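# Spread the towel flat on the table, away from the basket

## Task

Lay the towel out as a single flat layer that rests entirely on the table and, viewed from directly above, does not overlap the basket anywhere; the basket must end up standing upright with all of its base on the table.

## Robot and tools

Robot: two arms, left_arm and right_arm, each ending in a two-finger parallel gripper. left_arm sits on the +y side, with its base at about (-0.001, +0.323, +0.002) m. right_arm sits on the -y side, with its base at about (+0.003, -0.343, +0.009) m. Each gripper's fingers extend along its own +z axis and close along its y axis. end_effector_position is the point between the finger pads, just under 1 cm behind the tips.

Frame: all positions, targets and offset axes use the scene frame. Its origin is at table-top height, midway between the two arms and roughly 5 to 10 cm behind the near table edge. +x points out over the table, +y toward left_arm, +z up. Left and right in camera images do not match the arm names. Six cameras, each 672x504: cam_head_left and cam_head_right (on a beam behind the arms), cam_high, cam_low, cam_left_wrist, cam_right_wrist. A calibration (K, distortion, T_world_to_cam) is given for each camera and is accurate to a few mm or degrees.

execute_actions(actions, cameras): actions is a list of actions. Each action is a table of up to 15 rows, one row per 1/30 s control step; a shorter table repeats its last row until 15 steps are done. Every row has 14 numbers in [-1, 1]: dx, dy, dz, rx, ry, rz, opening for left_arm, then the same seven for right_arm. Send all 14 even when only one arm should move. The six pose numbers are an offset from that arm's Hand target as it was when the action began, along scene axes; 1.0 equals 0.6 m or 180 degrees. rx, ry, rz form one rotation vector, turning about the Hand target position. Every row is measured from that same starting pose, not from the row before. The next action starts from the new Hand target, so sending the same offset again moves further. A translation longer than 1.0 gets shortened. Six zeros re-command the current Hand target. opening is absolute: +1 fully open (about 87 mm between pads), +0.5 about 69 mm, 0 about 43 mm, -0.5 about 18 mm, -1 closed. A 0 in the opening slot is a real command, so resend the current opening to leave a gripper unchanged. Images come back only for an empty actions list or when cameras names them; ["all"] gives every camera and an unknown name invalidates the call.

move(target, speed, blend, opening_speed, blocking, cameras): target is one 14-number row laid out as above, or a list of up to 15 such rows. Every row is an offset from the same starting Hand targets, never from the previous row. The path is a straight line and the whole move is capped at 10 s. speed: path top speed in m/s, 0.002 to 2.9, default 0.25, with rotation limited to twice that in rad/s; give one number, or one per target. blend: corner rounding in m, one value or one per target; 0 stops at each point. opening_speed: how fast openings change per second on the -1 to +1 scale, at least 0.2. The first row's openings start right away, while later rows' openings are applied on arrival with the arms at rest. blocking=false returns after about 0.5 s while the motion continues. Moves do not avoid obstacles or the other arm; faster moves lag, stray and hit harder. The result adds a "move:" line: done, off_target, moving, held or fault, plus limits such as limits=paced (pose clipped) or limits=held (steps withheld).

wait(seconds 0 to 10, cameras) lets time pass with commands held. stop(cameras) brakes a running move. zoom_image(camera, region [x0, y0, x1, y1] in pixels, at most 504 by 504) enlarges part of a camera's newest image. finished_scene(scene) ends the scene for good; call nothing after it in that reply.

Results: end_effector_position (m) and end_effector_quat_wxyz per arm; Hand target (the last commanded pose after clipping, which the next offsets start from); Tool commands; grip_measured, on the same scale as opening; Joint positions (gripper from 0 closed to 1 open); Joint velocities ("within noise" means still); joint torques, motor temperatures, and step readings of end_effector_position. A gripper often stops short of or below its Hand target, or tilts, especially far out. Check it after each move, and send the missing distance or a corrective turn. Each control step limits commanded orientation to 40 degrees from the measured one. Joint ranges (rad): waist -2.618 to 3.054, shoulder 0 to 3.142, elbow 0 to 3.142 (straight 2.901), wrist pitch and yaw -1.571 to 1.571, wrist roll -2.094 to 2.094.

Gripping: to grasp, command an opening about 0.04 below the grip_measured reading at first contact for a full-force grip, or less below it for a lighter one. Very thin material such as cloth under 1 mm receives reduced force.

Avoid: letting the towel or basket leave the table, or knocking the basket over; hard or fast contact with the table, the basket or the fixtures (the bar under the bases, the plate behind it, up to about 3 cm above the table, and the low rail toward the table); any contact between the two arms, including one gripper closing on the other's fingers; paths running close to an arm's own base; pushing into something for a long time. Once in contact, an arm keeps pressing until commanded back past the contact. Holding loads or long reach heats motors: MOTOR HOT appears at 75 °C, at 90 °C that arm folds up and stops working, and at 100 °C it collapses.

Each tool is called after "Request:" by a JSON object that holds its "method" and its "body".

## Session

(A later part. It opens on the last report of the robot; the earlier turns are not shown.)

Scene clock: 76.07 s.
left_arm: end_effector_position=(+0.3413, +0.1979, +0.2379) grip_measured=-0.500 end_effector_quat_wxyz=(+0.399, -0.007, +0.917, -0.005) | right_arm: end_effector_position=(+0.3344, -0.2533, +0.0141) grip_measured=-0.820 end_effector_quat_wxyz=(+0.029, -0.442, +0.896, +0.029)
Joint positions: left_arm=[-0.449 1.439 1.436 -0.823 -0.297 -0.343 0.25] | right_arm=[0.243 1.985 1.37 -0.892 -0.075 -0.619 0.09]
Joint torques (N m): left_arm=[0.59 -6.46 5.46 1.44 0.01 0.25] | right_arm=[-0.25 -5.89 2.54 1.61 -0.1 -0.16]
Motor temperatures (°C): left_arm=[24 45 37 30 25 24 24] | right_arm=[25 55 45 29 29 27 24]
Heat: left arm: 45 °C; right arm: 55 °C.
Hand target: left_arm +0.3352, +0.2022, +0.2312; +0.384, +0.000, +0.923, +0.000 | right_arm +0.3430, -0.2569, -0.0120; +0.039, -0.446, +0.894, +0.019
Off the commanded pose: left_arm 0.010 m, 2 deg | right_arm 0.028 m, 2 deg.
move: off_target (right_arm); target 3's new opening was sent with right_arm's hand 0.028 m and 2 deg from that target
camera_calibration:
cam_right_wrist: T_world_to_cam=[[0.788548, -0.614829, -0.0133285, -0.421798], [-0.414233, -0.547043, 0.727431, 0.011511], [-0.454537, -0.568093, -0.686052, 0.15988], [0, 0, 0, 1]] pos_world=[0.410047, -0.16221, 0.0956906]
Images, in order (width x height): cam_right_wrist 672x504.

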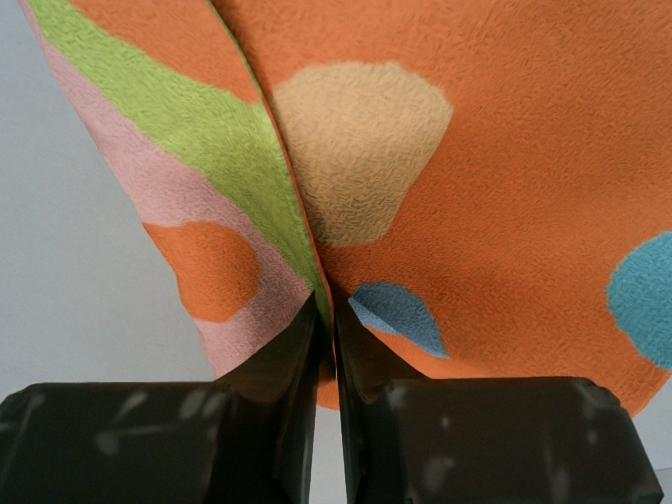

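Request:
{"method": "move", "body": {"target": [0,0,0,0,0,0,-0.5, -0.01,0.01,0.14,0,0,0,-1], "speed": 0.12, "cameras": ["cam_right_wrist","cam_head_left","cam_low","cam_high"]}}

Request:
{"method": "zoom_image", "body": {"camera": "cam_high", "region": [200, 200, 440, 400]}}

Scene clock: 78.00 s.
left_arm: end_effector_position=(+0.3413, +0.1979, +0.2379) grip_measured=-0.500 end_effector_quat_wxyz=(+0.399, -0.007, +0.917, -0.005) | right_arm: end_effector_position=(+0.3343, -0.2525, +0.0557) grip_measured=-0.829 end_effector_quat_wxyz=(+0.026, -0.448, +0.893, +0.025)
Joint positions: left_arm=[-0.449 1.439 1.436 -0.823 -0.297 -0.343 0.25] | right_arm=[0.25 1.941 1.48 -1.051 -0.066 -0.627 0.086]
Joint torques (N m): left_arm=[0.61 -6.45 5.35 1.43 0 0.27] | right_arm=[0.76 -11.64 8.99 0.13 -0.06 0.02]
Motor temperatures (°C): left_arm=[24 45 37 30 25 24 24] | right_arm=[25 55 45 29 29 27 24]
Heat: left arm: 45 °C; right arm: 55 °C.
Hand target: left_arm +0.3352, +0.2022, +0.2312; +0.384, +0.000, +0.923, +0.000 | right_arm +0.3370, -0.2508, +0.0720; +0.039, -0.446, +0.894, +0.019
Off the commanded pose: left_arm 0.010 m, 2 deg | right_arm 0.017 m, 2 deg.
move: off_target (right_arm)
camera_calibration:
cam_right_wrist: T_world_to_cam=[[0.797027, -0.603881, -0.00874912, -0.421008], [-0.404863, -0.544992, 0.734213, -0.0214134], [-0.448146, -0.581645, -0.678863, 0.182885], [0, 0, 0, 1]] pos_world=[0.408844, -0.159534, 0.136193]
Images, in order (width x height): cam_head_left 672x504, cam_high 672x504, cam_low 672x504, cam_right_wrist 672x504.

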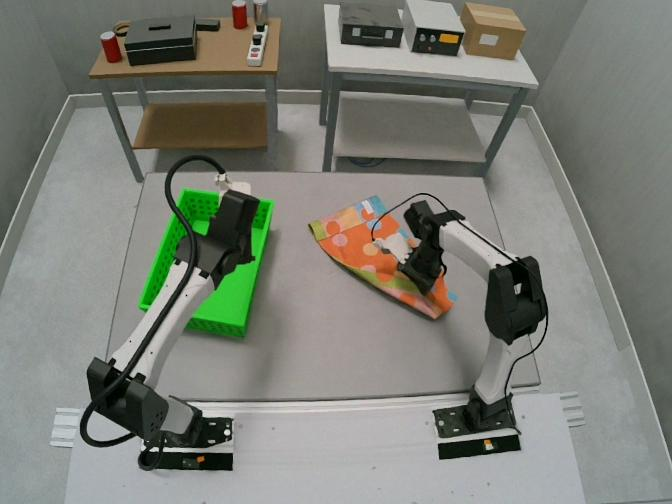

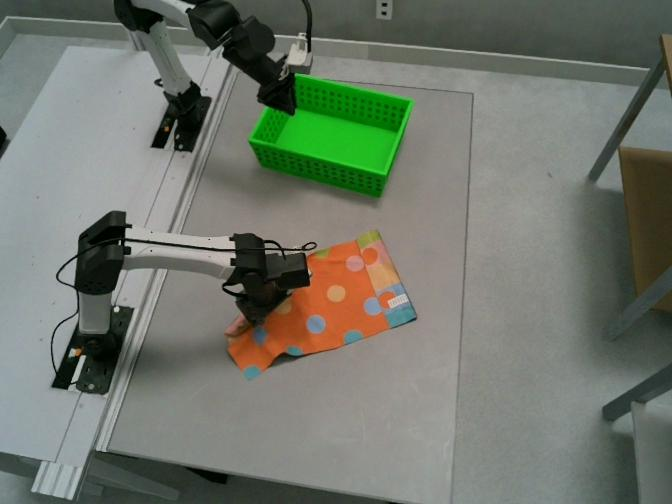

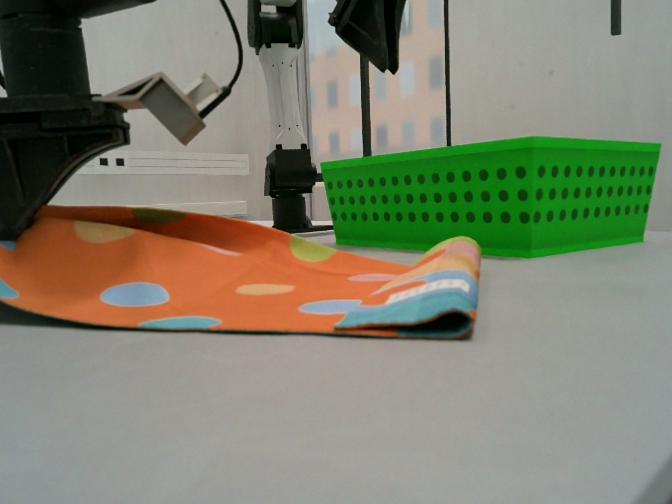

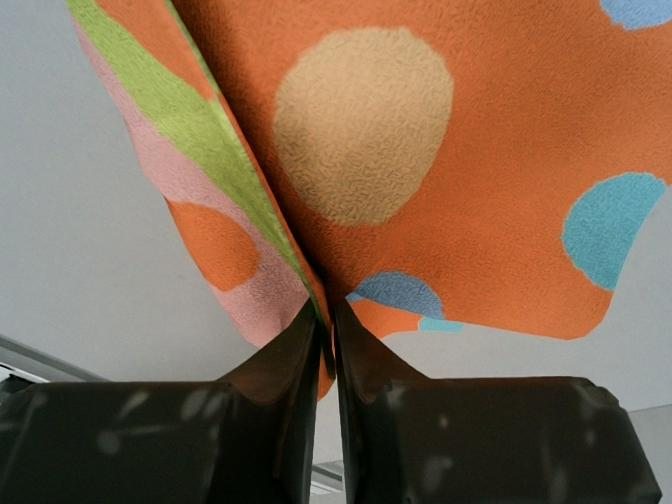

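Scaled by 2.100 from the camera's 672x504 image, which has a finer 960x720 frame.

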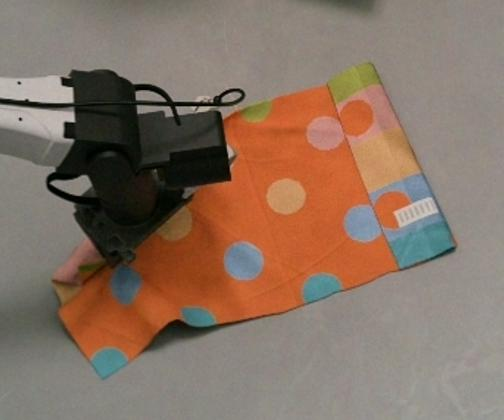

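Request:
{"method": "move", "body": {"target": [[0,0,0,0,0,0,-0.5, 0,0,-0.05,0,0,0,-1],[0,0,0,0,0,0,-0.5, -0.125,-0.055,-0.05,0,0,0,-1],[0,0,0,0,0,0,-0.5, -0.125,-0.055,-0.11,0,0,0,-1],[0,0,0,0,0,0,-0.5, -0.125,-0.055,-0.11,0,0,0,0],[0,0,0,0,0,0,-0.5, -0.03,0.08,0.09,0,0,0,0]], "speed": [0.12,0.12,0.1,0.1,0.15], "cameras": ["cam_right_wrist","cam_head_left","cam_head_right","cam_high"]}}

Request:
{"method": "zoom_image", "body": {"camera": "cam_high", "region": [180, 210, 420, 410]}}

Scene clock: 84.50 s.
left_arm: end_effector_position=(+0.3413, +0.1979, +0.2379) grip_measured=-0.500 end_effector_quat_wxyz=(+0.399, -0.007, +0.917, -0.005) | right_arm: end_effector_position=(+0.3182, -0.2021, +0.1222) grip_measured=+0.000 end_effector_quat_wxyz=(+0.044, -0.451, +0.891, +0.027)
Joint positions: left_arm=[-0.449 1.439 1.436 -0.823 -0.297 -0.343 0.25] | right_arm=[0.392 1.887 1.675 -1.257 -0.061 -0.492 0.5]
Joint torques (N m): left_arm=[0.64 -6.48 5.56 1.43 0.01 0.26] | right_arm=[0.62 -8.13 9.66 0.15 0.06 0.06]
Heat: left arm: 44 °C; right arm: 54 °C.
Hand target: left_arm +0.3352, +0.2022, +0.2312; +0.384, +0.000, +0.923, +0.000 | right_arm +0.3190, -0.2029, +0.1260; +0.039, -0.446, +0.894, +0.019
Off the commanded pose: left_arm 0.010 m, 2 deg | right_arm 0.004 m, 1 deg.
move: done; target 4's new opening was sent with right_arm's hand 0.012 m and 2 deg from that target
camera_calibration:
cam_right_wrist: T_world_to_cam=[[0.801318, -0.598221, 0.00457438, -0.378933], [-0.423295, -0.561568, 0.710959, -0.0438177], [-0.422742, -0.571641, -0.703218, 0.247019], [0, 0, 0, 1]] pos_world=[0.389523, -0.110086, 0.206594]
Images, in order (width x height): cam_head_left 672x504, cam_head_right 672x504, cam_high 672x504, cam_right_wrist 672x504.

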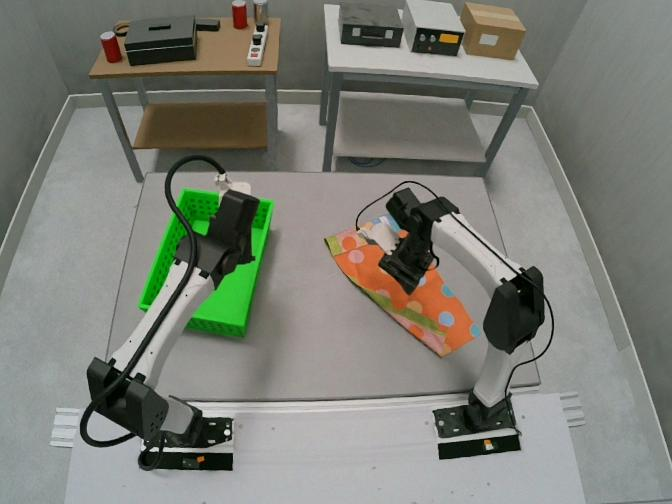

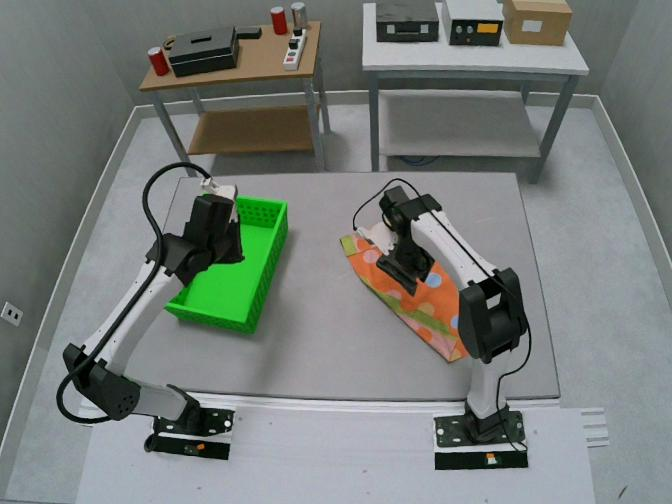

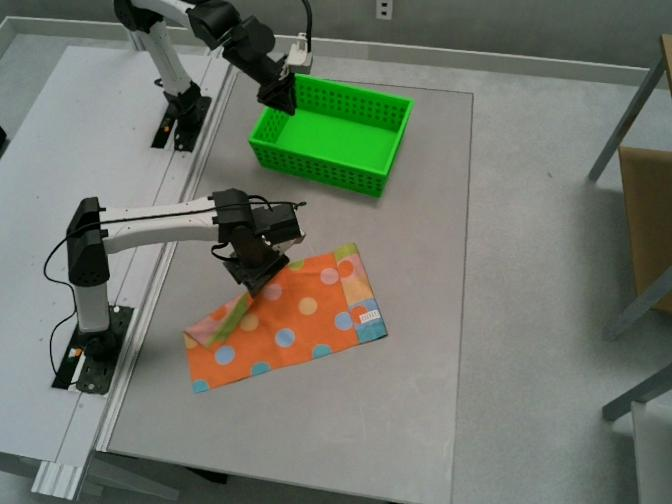

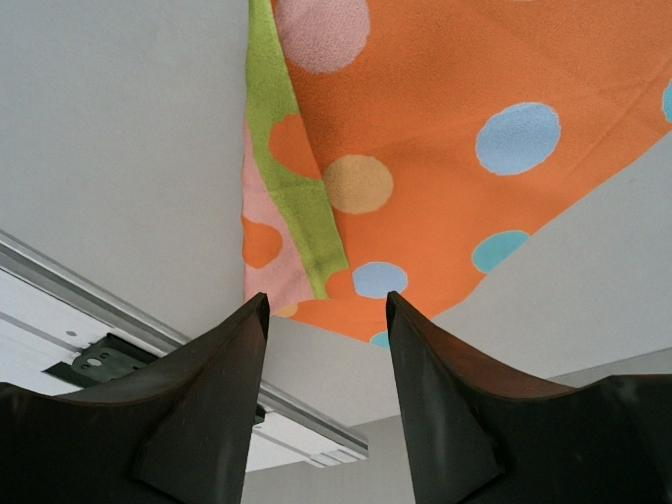

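Scaled by 2.100 from the camera's 672x504 image, which has a finer 960x720 frame.

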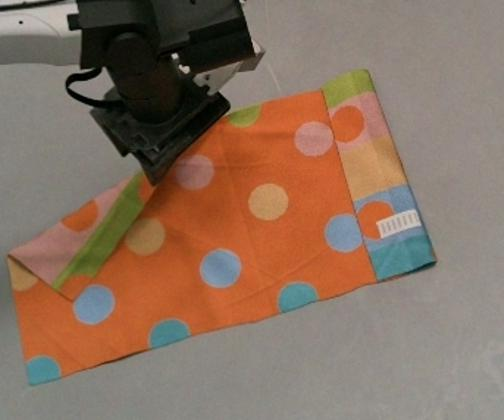

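Request:
{"method": "move", "body": {"target": [[0,0,0,0,0,0,-0.5, -0.022,-0.04,-0.13,0,0,0,0],[0,0,0,0,0,0,-0.5, -0.022,-0.04,-0.213,0,0,0,0],[0,0,0,0,0,0,-0.5, -0.022,-0.04,-0.213,0,0,0,-1]], "speed": [0.15,0.08,0.1], "blend": [0.01,0,0], "opening_speed": 1.0, "cameras": ["cam_right_wrist"]}}

Scene clock: 89.47 s.
left_arm: end_effector_position=(+0.3413, +0.1979, +0.2379) grip_measured=-0.500 end_effector_quat_wxyz=(+0.399, -0.007, +0.917, -0.005) | right_arm: end_effector_position=(+0.2966, -0.2247, +0.0147) grip_measured=-0.824 end_effector_quat_wxyz=(+0.026, -0.441, +0.897, +0.029)
Joint positions: left_arm=[-0.449 1.439 1.436 -0.823 -0.297 -0.343 0.25] | right_arm=[0.357 1.899 1.249 -0.856 -0.066 -0.504 0.088]
Joint torques (N m): left_arm=[0.55 -6.46 5.46 1.46 0.01 0.26] | right_arm=[-0.4 -6.31 3.9 1.34 -0.06 -0.2]
Heat: left arm: 44 °C; right arm: 53 °C.
Hand target: left_arm +0.3352, +0.2022, +0.2312; +0.384, +0.000, +0.923, +0.000 | right_arm +0.3058, -0.2268, -0.0017; +0.039, -0.446, +0.894, +0.019
Off the commanded pose: left_arm 0.010 m, 2 deg | right_arm 0.019 m, 2 deg.
move: off_target (right_arm); target 3's new opening was sent with right_arm's hand 0.019 m and 2 deg from that target
camera_calibration:
cam_right_wrist: T_world_to_cam=[[0.787537, -0.61607, -0.0155979, -0.374327], [-0.410621, -0.543444, 0.73216, 0.0107449], [-0.459538, -0.570199, -0.680954, 0.160211], [0, 0, 0, 1]] pos_world=[0.372832, -0.13342, 0.0953906]
Images, in order (width x height): cam_right_wrist 672x504.

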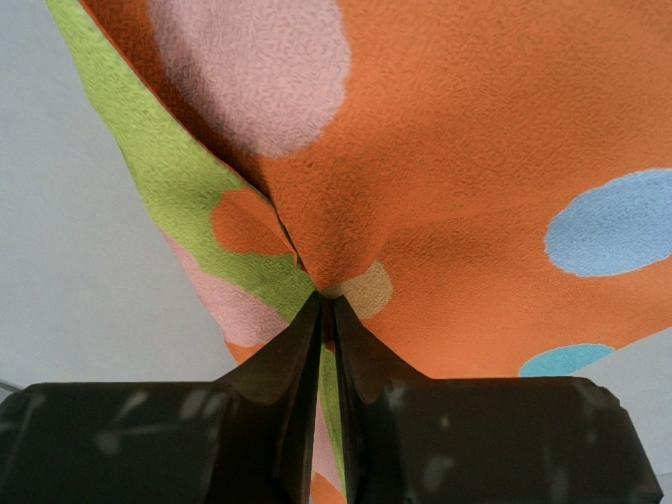

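Request:
{"method": "move", "body": {"target": [[0,0,0,0,0,0,-0.5, 0,0,0.01,0,0,0,0],[0,0,0,0,0,0,-0.5, 0,0,0.13,-0.02,-0.027,0.09,-0.2]], "speed": [0.1,0.15], "cameras": ["cam_right_wrist"]}}

Scene clock: 94.73 s.
left_arm: end_effector_position=(+0.3413, +0.1979, +0.2379) grip_measured=-0.500 end_effector_quat_wxyz=(+0.399, -0.007, +0.917, -0.005) | right_arm: end_effector_position=(+0.3010, -0.2272, +0.0603) grip_measured=-0.200 end_effector_quat_wxyz=(+0.046, -0.561, +0.826, -0.012)
Joint positions: left_arm=[-0.449 1.439 1.436 -0.823 -0.297 -0.343 0.25] | right_arm=[0.408 1.786 1.291 -0.964 0.006 -0.734 0.4]
Joint torques (N m): left_arm=[0.53 -6.41 5.57 1.47 0.02 0.25] | right_arm=[0.5 -10.33 9.36 0.21 0.03 -0.22]
Heat: left arm: 43 °C; right arm: 53 °C.
Hand target: left_arm +0.3352, +0.2022, +0.2312; +0.384, +0.000, +0.923, +0.000 | right_arm +0.3058, -0.2268, +0.0762; +0.060, -0.569, +0.820, -0.022
Off the commanded pose: left_arm 0.010 m, 2 deg | right_arm 0.017 m, 2 deg.
move: off_target (right_arm); target 2's new opening was sent with right_arm's hand 0.017 m and 2 deg from that target
camera_calibration:
cam_right_wrist: T_world_to_cam=[[0.92227, -0.377045, 0.0851806, -0.370895], [-0.313694, -0.60129, 0.734878, -0.0646958], [-0.225864, -0.704477, -0.672828, 0.090501], [0, 0, 0, 1]] pos_world=[0.342212, -0.114989, 0.140028]
Images, in order (width x height): cam_right_wrist 672x504.

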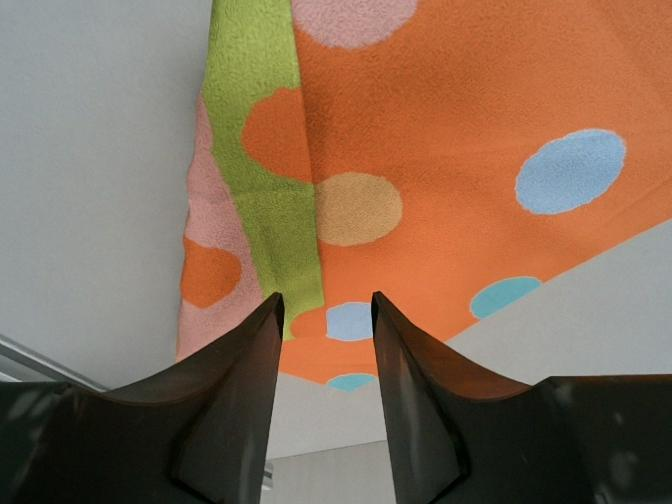

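Request:
{"method": "move", "body": {"target": [[0,0,0,0,0,0,-0.5, -0.013,0.008,-0.12,0,0,0,-0.2],[0,0,0,0,0,0,-0.5, -0.013,0.008,-0.12,0,0,0,-1]], "speed": 0.08, "opening_speed": 0.8, "cameras": ["cam_right_wrist"]}}

Scene clock: 98.70 s.
left_arm: end_effector_position=(+0.3413, +0.1979, +0.2379) grip_measured=-0.500 end_effector_quat_wxyz=(+0.399, -0.007, +0.917, -0.005) | right_arm: end_effector_position=(+0.2889, -0.2256, +0.0157) grip_measured=-0.903 end_effector_quat_wxyz=(+0.042, -0.569, +0.821, -0.015)
Joint positions: left_arm=[-0.449 1.439 1.436 -0.823 -0.297 -0.343 0.25] | right_arm=[0.435 1.817 1.14 -0.79 0.016 -0.725 0.049]
Joint torques (N m): left_arm=[0.64 -6.54 5.49 1.44 -0.02 0.24] | right_arm=[0.4 -6.32 4.33 1.43 -0.05 0]
Heat: left arm: 43 °C; right arm: 52 °C.
Hand target: left_arm +0.3352, +0.2022, +0.2312; +0.384, +0.000, +0.923, +0.000 | right_arm +0.2980, -0.2221, +0.0042; +0.060, -0.569, +0.820, -0.022
Off the commanded pose: left_arm 0.010 m, 2 deg | right_arm 0.015 m, 2 deg.
move: off_target (right_arm); target 2's new opening was sent with right_arm's hand 0.015 m and 2 deg from that target
camera_calibration:
cam_right_wrist: T_world_to_cam=[[0.928904, -0.36032, 0.0854756, -0.353577], [-0.300486, -0.598479, 0.742651, -0.0380793], [-0.216437, -0.715536, -0.664201, 0.0536404], [0, 0, 0, 1]] pos_world=[0.328607, -0.111809, 0.0941299]
Images, in order (width x height): cam_right_wrist 672x504.

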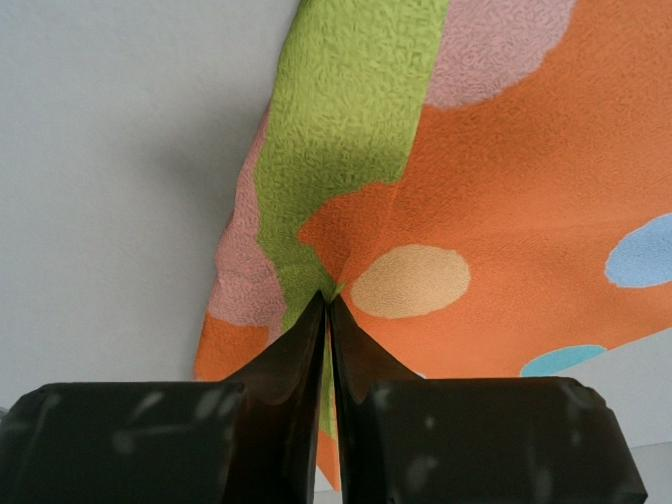

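Request:
{"method": "move", "body": {"target": [[0,0,0,0,0,0,-0.5, -0.033,0.017,0.15,0,0,0,-1],[0,0,0,0,0,0,-0.5, -0.125,0.05,0.167,0,0,0,-1],[0,0,0,0,0,0,-0.5, -0.205,0.08,0.04,0,0,0,-1]], "speed": 0.15, "blend": 0.03, "cameras": ["cam_right_wrist","cam_high","cam_head_left","cam_head_right"]}}

Request:
{"method": "zoom_image", "body": {"camera": "cam_high", "region": [160, 210, 420, 410]}}

Scene clock: 102.17 s.
left_arm: end_effector_position=(+0.3413, +0.1979, +0.2379) grip_measured=-0.500 end_effector_quat_wxyz=(+0.399, -0.007, +0.917, -0.005) | right_arm: end_effector_position=(+0.1702, -0.1762, +0.0297) grip_measured=-0.912 end_effector_quat_wxyz=(+0.042, -0.574, +0.817, -0.015)
Joint positions: left_arm=[-0.449 1.439 1.436 -0.823 -0.297 -0.343 0.25] | right_arm=[0.831 1.572 0.917 -0.826 0.054 -0.345 0.044]
Joint torques (N m): left_arm=[0.59 -6.35 5.41 1.46 0.01 0.24] | right_arm=[0.62 -6.45 5.29 0.87 0.17 0.11]
Heat: left arm: 42 °C; right arm: 51 °C.
Hand target: left_arm +0.3352, +0.2022, +0.2312; +0.384, +0.000, +0.923, +0.000 | right_arm +0.1749, -0.1741, +0.0282; +0.060, -0.569, +0.820, -0.022
Off the commanded pose: left_arm 0.010 m, 2 deg | right_arm 0.005 m, 2 deg.
move: done; blend cut to 0.0298 m at target 1, 0.0298 m at target 2
camera_calibration:
cam_right_wrist: T_world_to_cam=[[0.933748, -0.347327, 0.0864741, -0.225236], [-0.292836, -0.602382, 0.742552, -0.0565498], [-0.205818, -0.718679, -0.664183, 0.070255], [0, 0, 0, 1]] pos_world=[0.208214, -0.0618043, 0.10813]
Images, in order (width x height): cam_head_left 672x504, cam_head_right 672x504, cam_high 672x504, cam_right_wrist 672x504.

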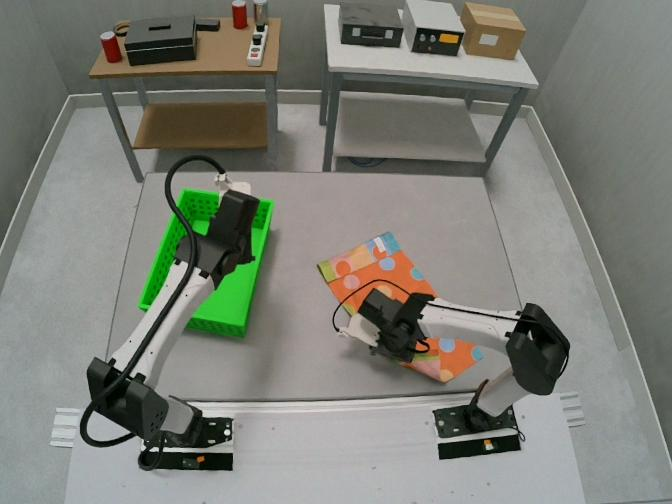

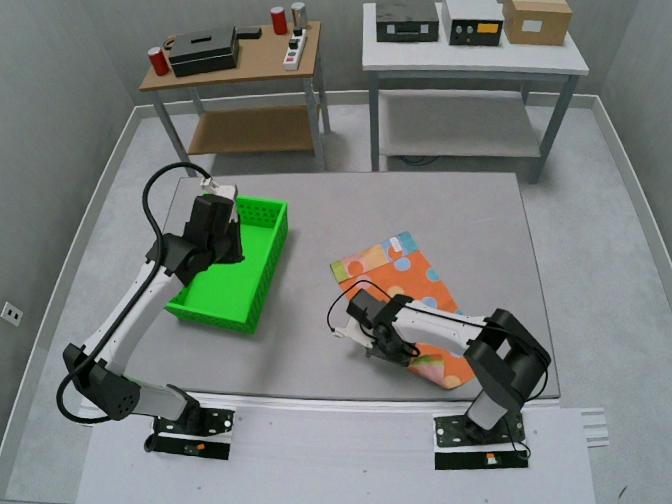

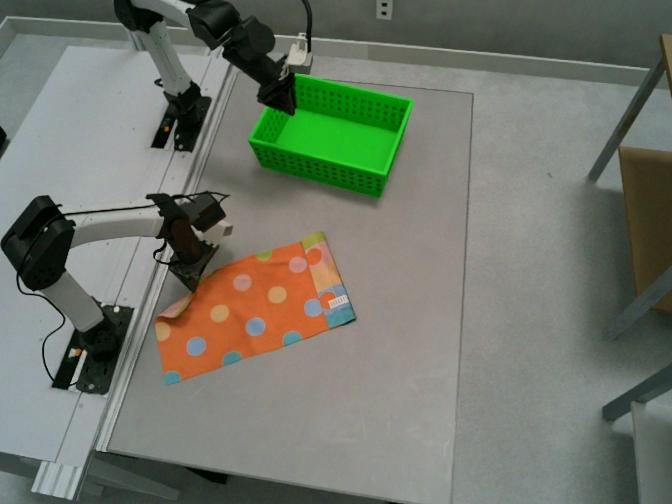

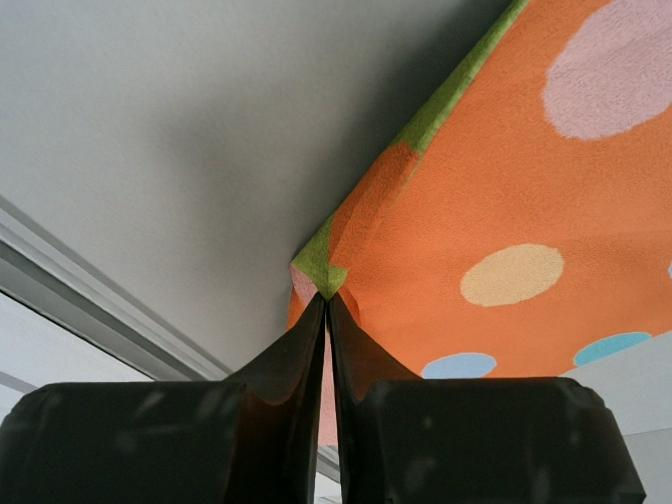

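Scaled by 1.938 from the camera's 672x504 image, which has a finer 960x720 frame.

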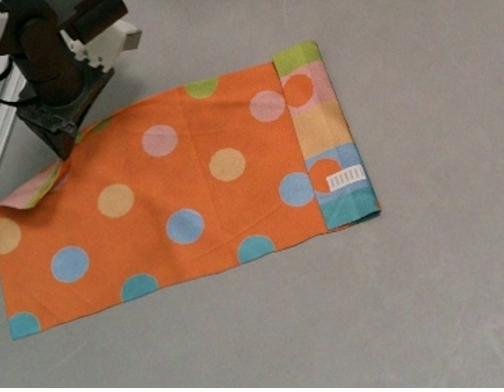

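Request:
{"method": "move", "body": {"target": [[0,0,0,0,0,0,-0.5, -0.015,0.01,-0.03,0,0,0,-1],[0,0,0,0,0,0,-0.5, -0.015,0.01,-0.03,0,0,0,-0.4],[0,0,0,0,0,0,-0.5, 0.06,0.05,0.17,0,0,0,-0.4]], "speed": [0.08,0.1,0.15], "cameras": ["cam_right_wrist","cam_high","cam_head_left","cam_head_right"]}}

Request:
{"method": "zoom_image", "body": {"camera": "cam_high", "region": [130, 210, 390, 410]}}

Request:
{"method": "zoom_image", "body": {"camera": "cam_head_left", "region": [300, 210, 500, 410]}}

Scene clock: 107.27 s.
left_arm: end_effector_position=(+0.3413, +0.1979, +0.2379) grip_measured=-0.500 end_effector_quat_wxyz=(+0.399, -0.007, +0.917, -0.005) | right_arm: end_effector_position=(+0.2085, -0.1422, +0.1257) grip_measured=-0.400 end_effector_quat_wxyz=(+0.064, -0.568, +0.820, -0.017)
Joint positions: left_arm=[-0.449 1.439 1.436 -0.823 -0.297 -0.343 0.25] | right_arm=[0.813 1.639 1.383 -1.183 0.068 -0.351 0.3]
Joint torques (N m): left_arm=[0.61 -6.52 5.42 1.44 0.03 0.25] | right_arm=[-0.25 -6.19 9.26 0.17 -0.03 -0.18]
Motor temperatures (°C): left_arm=[24 42 36 30 24 24 23] | right_arm=[25 50 45 28 28 27 24]
Heat: left arm: 42 °C; right arm: 50 °C.
Hand target: left_arm +0.3352, +0.2022, +0.2312; +0.384, +0.000, +0.923, +0.000 | right_arm +0.2110, -0.1441, +0.1302; +0.060, -0.569, +0.820, -0.022
Off the commanded pose: left_arm 0.010 m, 2 deg | right_arm 0.005 m, 1 deg.
move: done
camera_calibration:
cam_right_wrist: T_world_to_cam=[[0.925302, -0.361839, 0.113528, -0.261195], [-0.328239, -0.614221, 0.717629, -0.0873386], [-0.189934, -0.701288, -0.68711, 0.168403], [0, 0, 0, 1]] pos_world=[0.245002, -0.0300565, 0.208041]
Images, in order (width x height): cam_head_left 672x504, cam_head_right 672x504, cam_high 672x504, cam_right_wrist 672x504.

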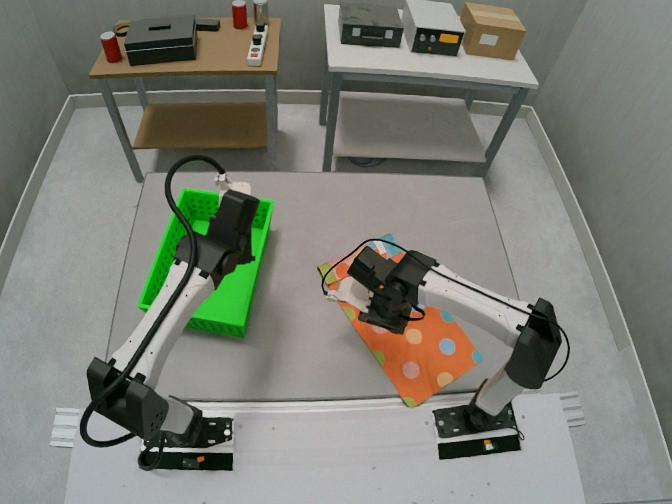

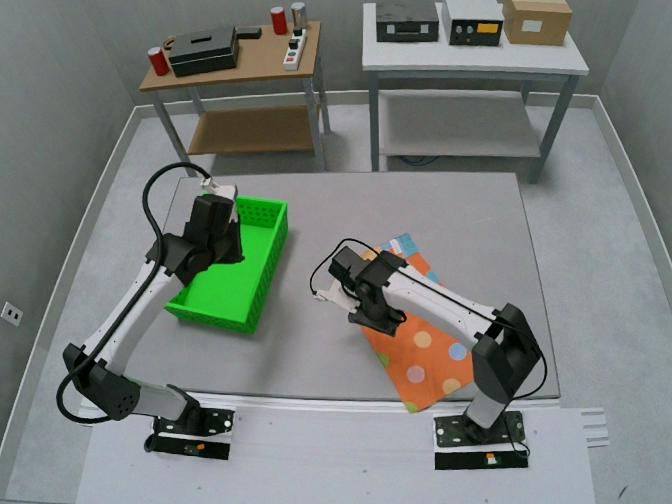

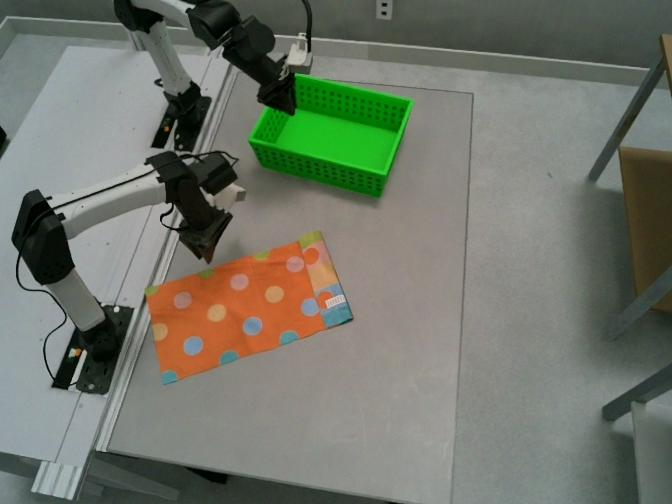

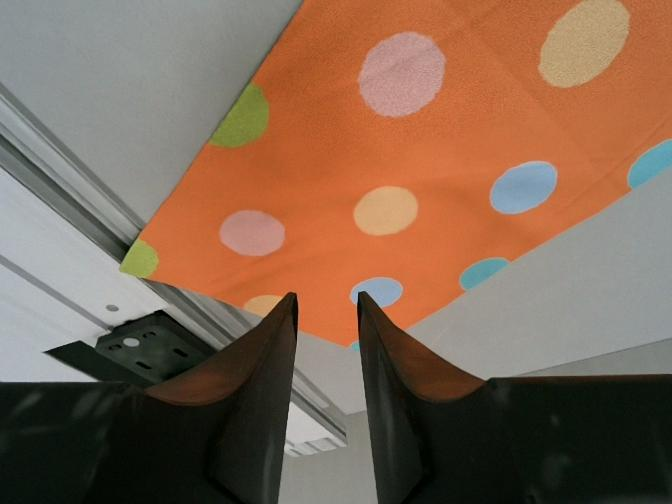

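Scaled by 1.938 from the camera's 672x504 image, which has a finer 960x720 frame.

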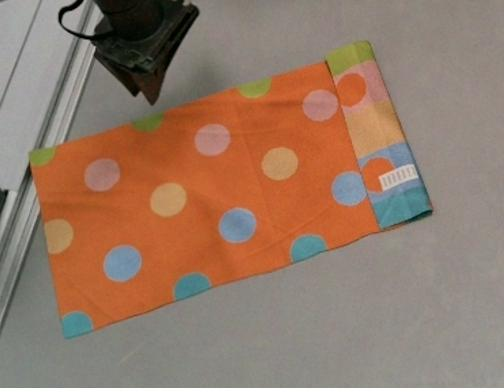

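Scaled by 2.520 from the camera's 672x504 image, which has a finer 960x720 frame.

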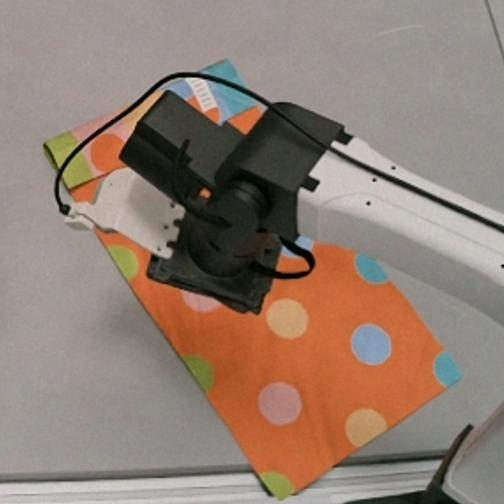

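Request:
{"method": "move", "body": {"target": [0.193,-0.528,-0.235,0.0166,0.0937,-0.3519,-0.2, 0.05,-0.36,0.12,0,0,0,-0.4], "speed": 0.28, "cameras": ["cam_left_wrist","cam_head_right","cam_high"]}}

Request:
{"method": "zoom_image", "body": {"camera": "cam_head_right", "region": [300, 210, 500, 430]}}

Scene clock: 112.77 s.
left_arm: end_effector_position=(+0.4485, -0.1090, +0.0837) grip_measured=-0.200 end_effector_quat_wxyz=(+0.292, +0.458, +0.818, -0.192) | right_arm: end_effector_position=(+0.2423, -0.3631, +0.1941) grip_measured=-0.400 end_effector_quat_wxyz=(+0.048, -0.568, +0.821, -0.030)
Joint positions: left_arm=[-0.709 2.76 2.841 -0.989 0.274 0.215 0.4] | right_arm=[0.007 1.405 1.421 -1.459 -0.009 -1.15 0.3]
Joint torques (N m): left_arm=[0.23 -15.23 8.5 1.71 0.29 0.25] | right_arm=[-0.29 -5.27 9.8 0.17 -0.38 -0.19]
Heat: left arm: 43 °C; right arm: 49 °C.
Hand target: left_arm +0.4510, -0.1145, +0.0900; +0.194, +0.492, +0.830, -0.178 | right_arm +0.2410, -0.3601, +0.2023; +0.060, -0.569, +0.820, -0.022
Off the commanded pose: left_arm 0.009 m, 12 deg | right_arm 0.009 m, 2 deg.
elbow stopped short (left arm): the move would have taken joint 3 (elbow) straighter than the controller allows.
move: off_target (left_arm)
camera_calibration:
cam_left_wrist: T_world_to_cam=[[-0.872027, -0.487244, 0.0465027, 0.333512], [-0.477992, 0.86819, 0.133301, 0.322339], [-0.105323, 0.0940142, -0.989984, 0.284793], [0, 0, 0, 1]] pos_world=[0.474902, -0.144124, 0.223464]
Images, in order (width x height): cam_head_right 672x504, cam_high 672x504, cam_left_wrist 672x504.

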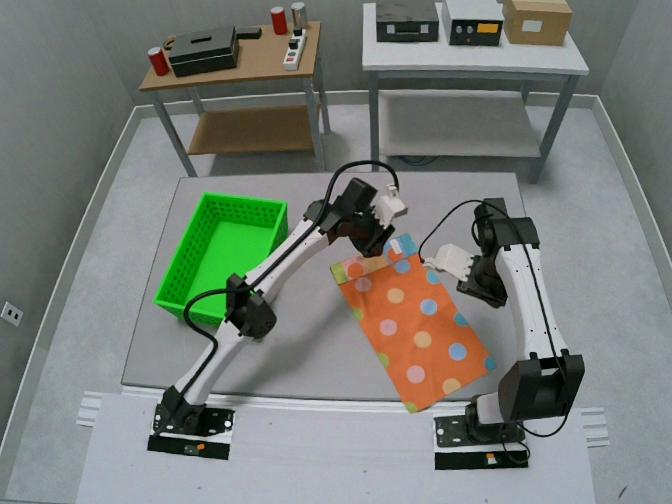

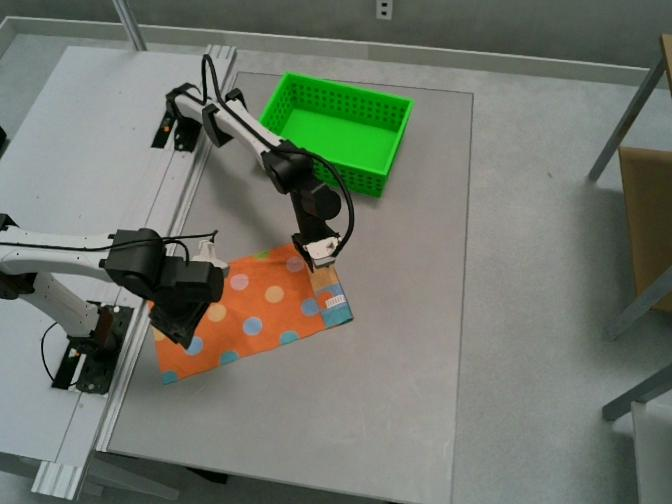

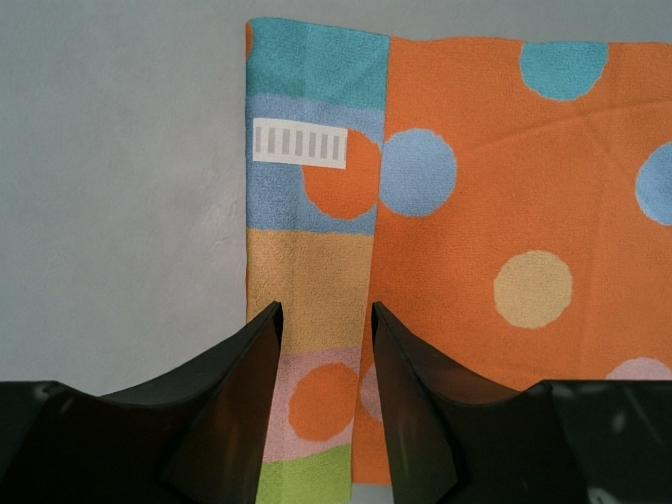

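Scaled by 2.291 from the camera's 672x504 image, which has a finer 960x720 frame.

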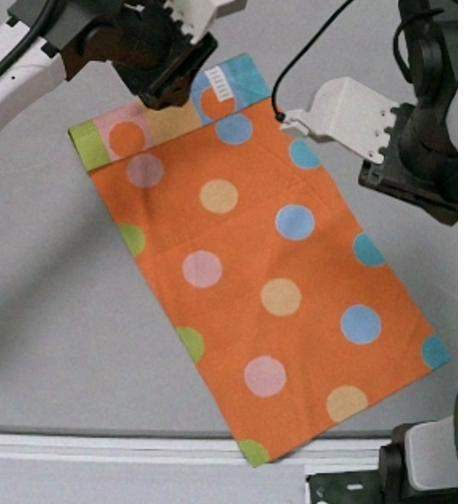

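Request:
{"method": "move", "body": {"target": [[-0.009,-0.01,-0.09,0,0,0,-0.2, 0,0,0,0,0,0,-0.4],[-0.009,-0.01,-0.14,0,0,0,-0.2, 0,0,0,0,0,0,-0.4]], "speed": [0.12,0.06], "blend": [0.01,0], "cameras": ["cam_left_wrist"]}}

Scene clock: 115.40 s.
left_arm: end_effector_position=(+0.4430, -0.1139, +0.0281) grip_measured=-0.200 end_effector_quat_wxyz=(+0.257, +0.467, +0.825, -0.186) | right_arm: end_effector_position=(+0.2419, -0.3631, +0.1940) grip_measured=-0.400 end_effector_quat_wxyz=(+0.048, -0.568, +0.821, -0.030)
Joint positions: left_arm=[-0.723 2.865 2.858 -0.975 0.276 0.223 0.4] | right_arm=[0.007 1.405 1.421 -1.461 -0.009 -1.15 0.3]
Joint torques (N m): left_arm=[-0.16 -11.95 7.09 1.86 0.26 0.31] | right_arm=[-0.36 -5.18 9.84 0.18 -0.48 -0.17]
Heat: left arm: 45 °C; right arm: 49 °C.
Hand target: left_arm +0.4456, -0.1206, +0.0061; +0.194, +0.493, +0.830, -0.178 | right_arm +0.2410, -0.3601, +0.2023; +0.060, -0.569, +0.820, -0.022
Off the commanded pose: left_arm 0.023 m, 8 deg | right_arm 0.009 m, 2 deg.
elbow stopped short (left arm): the move would have taken joint 3 (elbow) straighter than the controller allows.
move: off_target (left_arm)
camera_calibration:
cam_left_wrist: T_world_to_cam=[[-0.878148, -0.473407, 0.068866, 0.332597], [-0.45264, 0.868819, 0.200675, 0.318212], [-0.154833, 0.14505, -0.977234, 0.256931], [0, 0, 0, 1]] pos_world=[0.475887, -0.156282, 0.16432]
Images, in order (width x height): cam_left_wrist 672x504.

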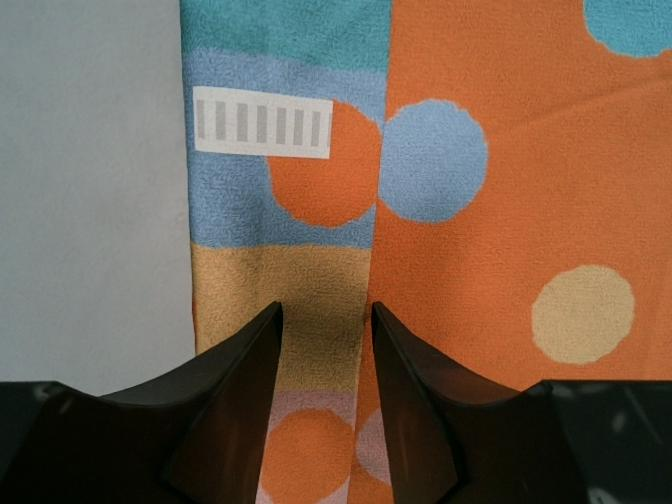

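Request:
{"method": "move", "body": {"target": [[-0.002,-0.004,-0.03,0,0,0,-0.2, 0,0,0,0,0,0,-0.4],[-0.002,-0.004,-0.03,0,0,0,-1, 0,0,0,0,0,0,-0.4]], "speed": 0.06, "opening_speed": 0.8, "cameras": ["cam_left_wrist"]}}

Scene clock: 119.07 s.
left_arm: end_effector_position=(+0.4531, -0.1246, +0.0268) grip_measured=-0.955 end_effector_quat_wxyz=(+0.284, +0.475, +0.811, -0.190) | right_arm: end_effector_position=(+0.2419, -0.3631, +0.1940) grip_measured=-0.400 end_effector_quat_wxyz=(+0.048, -0.568, +0.821, -0.030)
Joint positions: left_arm=[-0.726 2.885 2.869 -0.909 0.277 0.238 0.022] | right_arm=[0.007 1.405 1.421 -1.461 -0.009 -1.15 0.3]
Joint torques (N m): left_arm=[-0.36 -11.15 6.26 1.46 0.22 0.19] | right_arm=[-0.28 -5.14 9.55 0.16 -0.44 -0.16]
Heat: left arm: 46 °C; right arm: 48 °C.
Hand target: left_arm +0.4444, -0.1229, -0.0118; +0.194, +0.492, +0.830, -0.178 | right_arm +0.2410, -0.3601, +0.2023; +0.060, -0.569, +0.820, -0.022
Off the commanded pose: left_arm 0.040 m, 11 deg | right_arm 0.009 m, 2 deg.
elbow stopped short (left arm): the move would have taken joint 3 (elbow) straighter than the controller allows.
elbow read too straight (left arm): the controller reads joint 3 (elbow) straighter than it allows; while it does, the hand can move without a command.
move: off_target (left_arm); target 2's new opening was sent with left_arm's hand 0.039 m and 9 deg from that target
camera_calibration:
cam_left_wrist: T_world_to_cam=[[-0.889018, -0.45612, 0.0400143, 0.344314], [-0.446128, 0.882568, 0.148468, 0.332615], [-0.103034, 0.114139, -0.988107, 0.231812], [0, 0, 0, 1]] pos_world=[0.478374, -0.162965, 0.165895]
Images, in order (width x height): cam_left_wrist 672x504.

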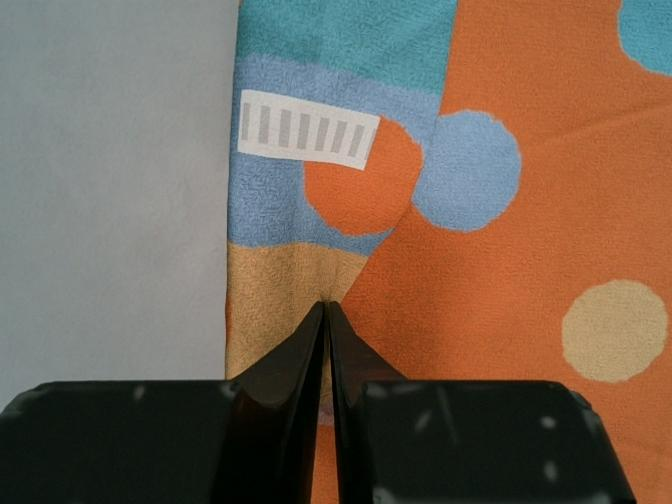

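Request:
{"method": "move", "body": {"target": [[0.026,0.013,0.153,-0.107,-0.1183,0.1055,-1, 0,0,0,0,0,0,-0.4],[0.109,0.055,0.17,-0.107,-0.1183,0.1055,-1, 0,0,0,0,0,0,-0.4],[0.18,0.083,0.085,-0.107,-0.1183,0.1055,-1, 0,0,0,0,0,0,-0.4]], "speed": 0.13, "blend": 0.02, "cameras": ["cam_left_wrist","cam_high","cam_head_right","cam_low"]}}

Request:
{"method": "zoom_image", "body": {"camera": "cam_head_right", "region": [300, 190, 500, 410]}}

Scene clock: 124.37 s.
left_arm: end_effector_position=(+0.5431, -0.0718, +0.0358) grip_measured=-0.981 end_effector_quat_wxyz=(+0.435, +0.327, +0.819, -0.183) | right_arm: end_effector_position=(+0.2419, -0.3631, +0.1940) grip_measured=-0.400 end_effector_quat_wxyz=(+0.048, -0.568, +0.821, -0.030)
Joint positions: left_arm=[-0.595 2.603 2.16 -0.17 0.174 0.07 0.009] | right_arm=[0.007 1.405 1.421 -1.461 -0.009 -1.15 0.3]
Joint torques (N m): left_arm=[0.81 -14.04 9.46 2.24 0.17 0.28] | right_arm=[-0.27 -5.05 9.5 0.2 -0.42 -0.19]
Motor temperatures (°C): left_arm=[24 49 37 31 24 24 24] | right_arm=[25 47 45 28 28 27 24]
Heat: left arm: 49 °C; right arm: 47 °C.
Hand target: left_arm +0.5524, -0.0732, +0.0391; +0.448, +0.335, +0.808, -0.185 | right_arm +0.2410, -0.3601, +0.2023; +0.060, -0.569, +0.820, -0.022
Off the commanded pose: left_arm 0.010 m, 2 deg | right_arm 0.009 m, 2 deg.
move: done
camera_calibration:
cam_left_wrist: T_world_to_cam=[[-0.710767, -0.703374, 0.00867159, 0.334589], [-0.697772, 0.703438, -0.135238, 0.45877], [0.0890233, -0.102174, -0.990775, 0.124124], [0, 0, 0, 1]] pos_world=[0.546882, -0.0746928, 0.182121]
Images, in order (width x height): cam_head_right 672x504, cam_high 672x504, cam_low 672x504, cam_left_wrist 672x504.

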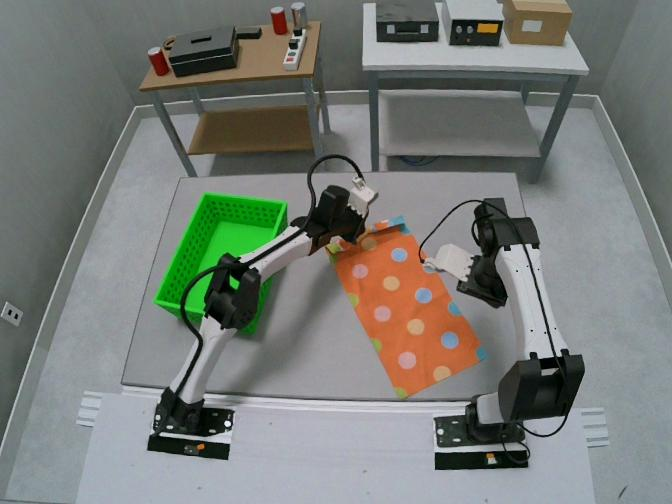

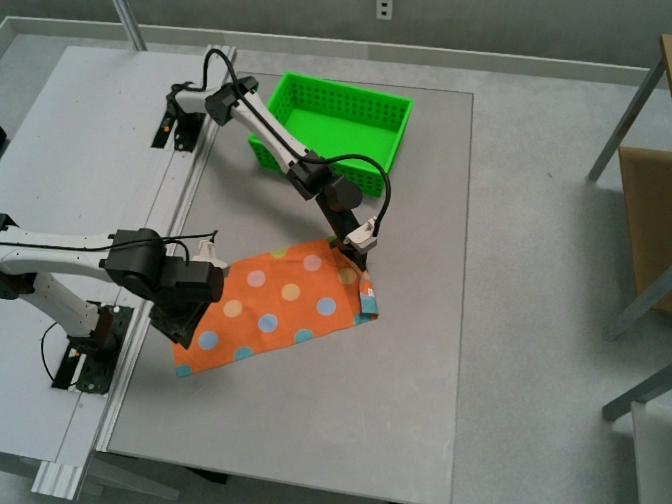

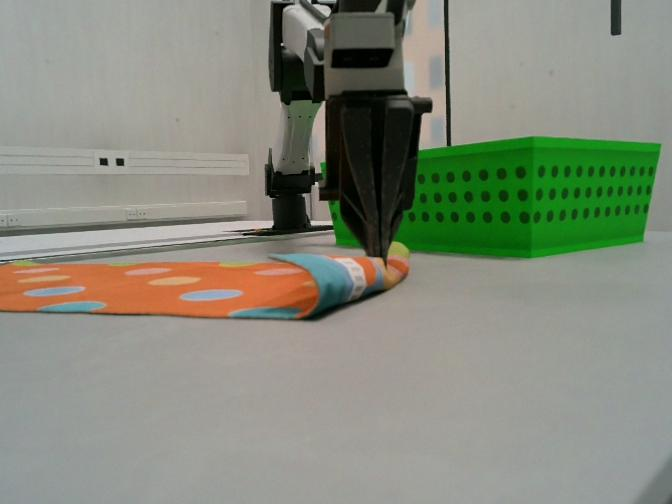

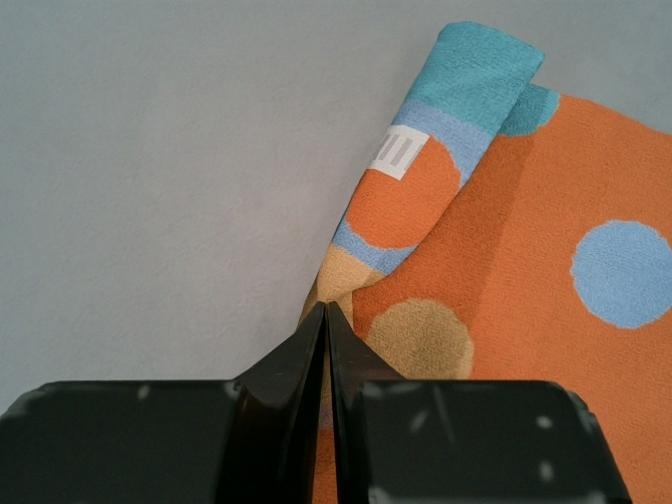

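Scaled by 2.291 from the camera's 672x504 image, which has a finer 960x720 frame.

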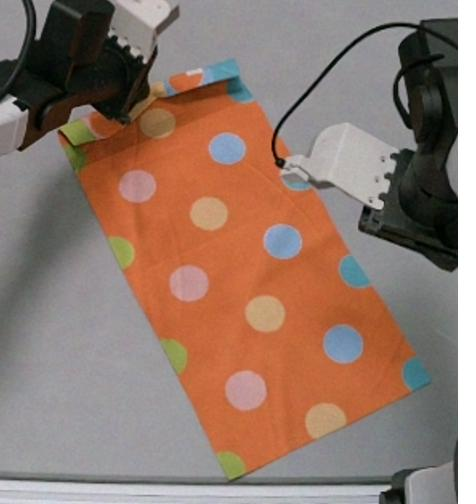

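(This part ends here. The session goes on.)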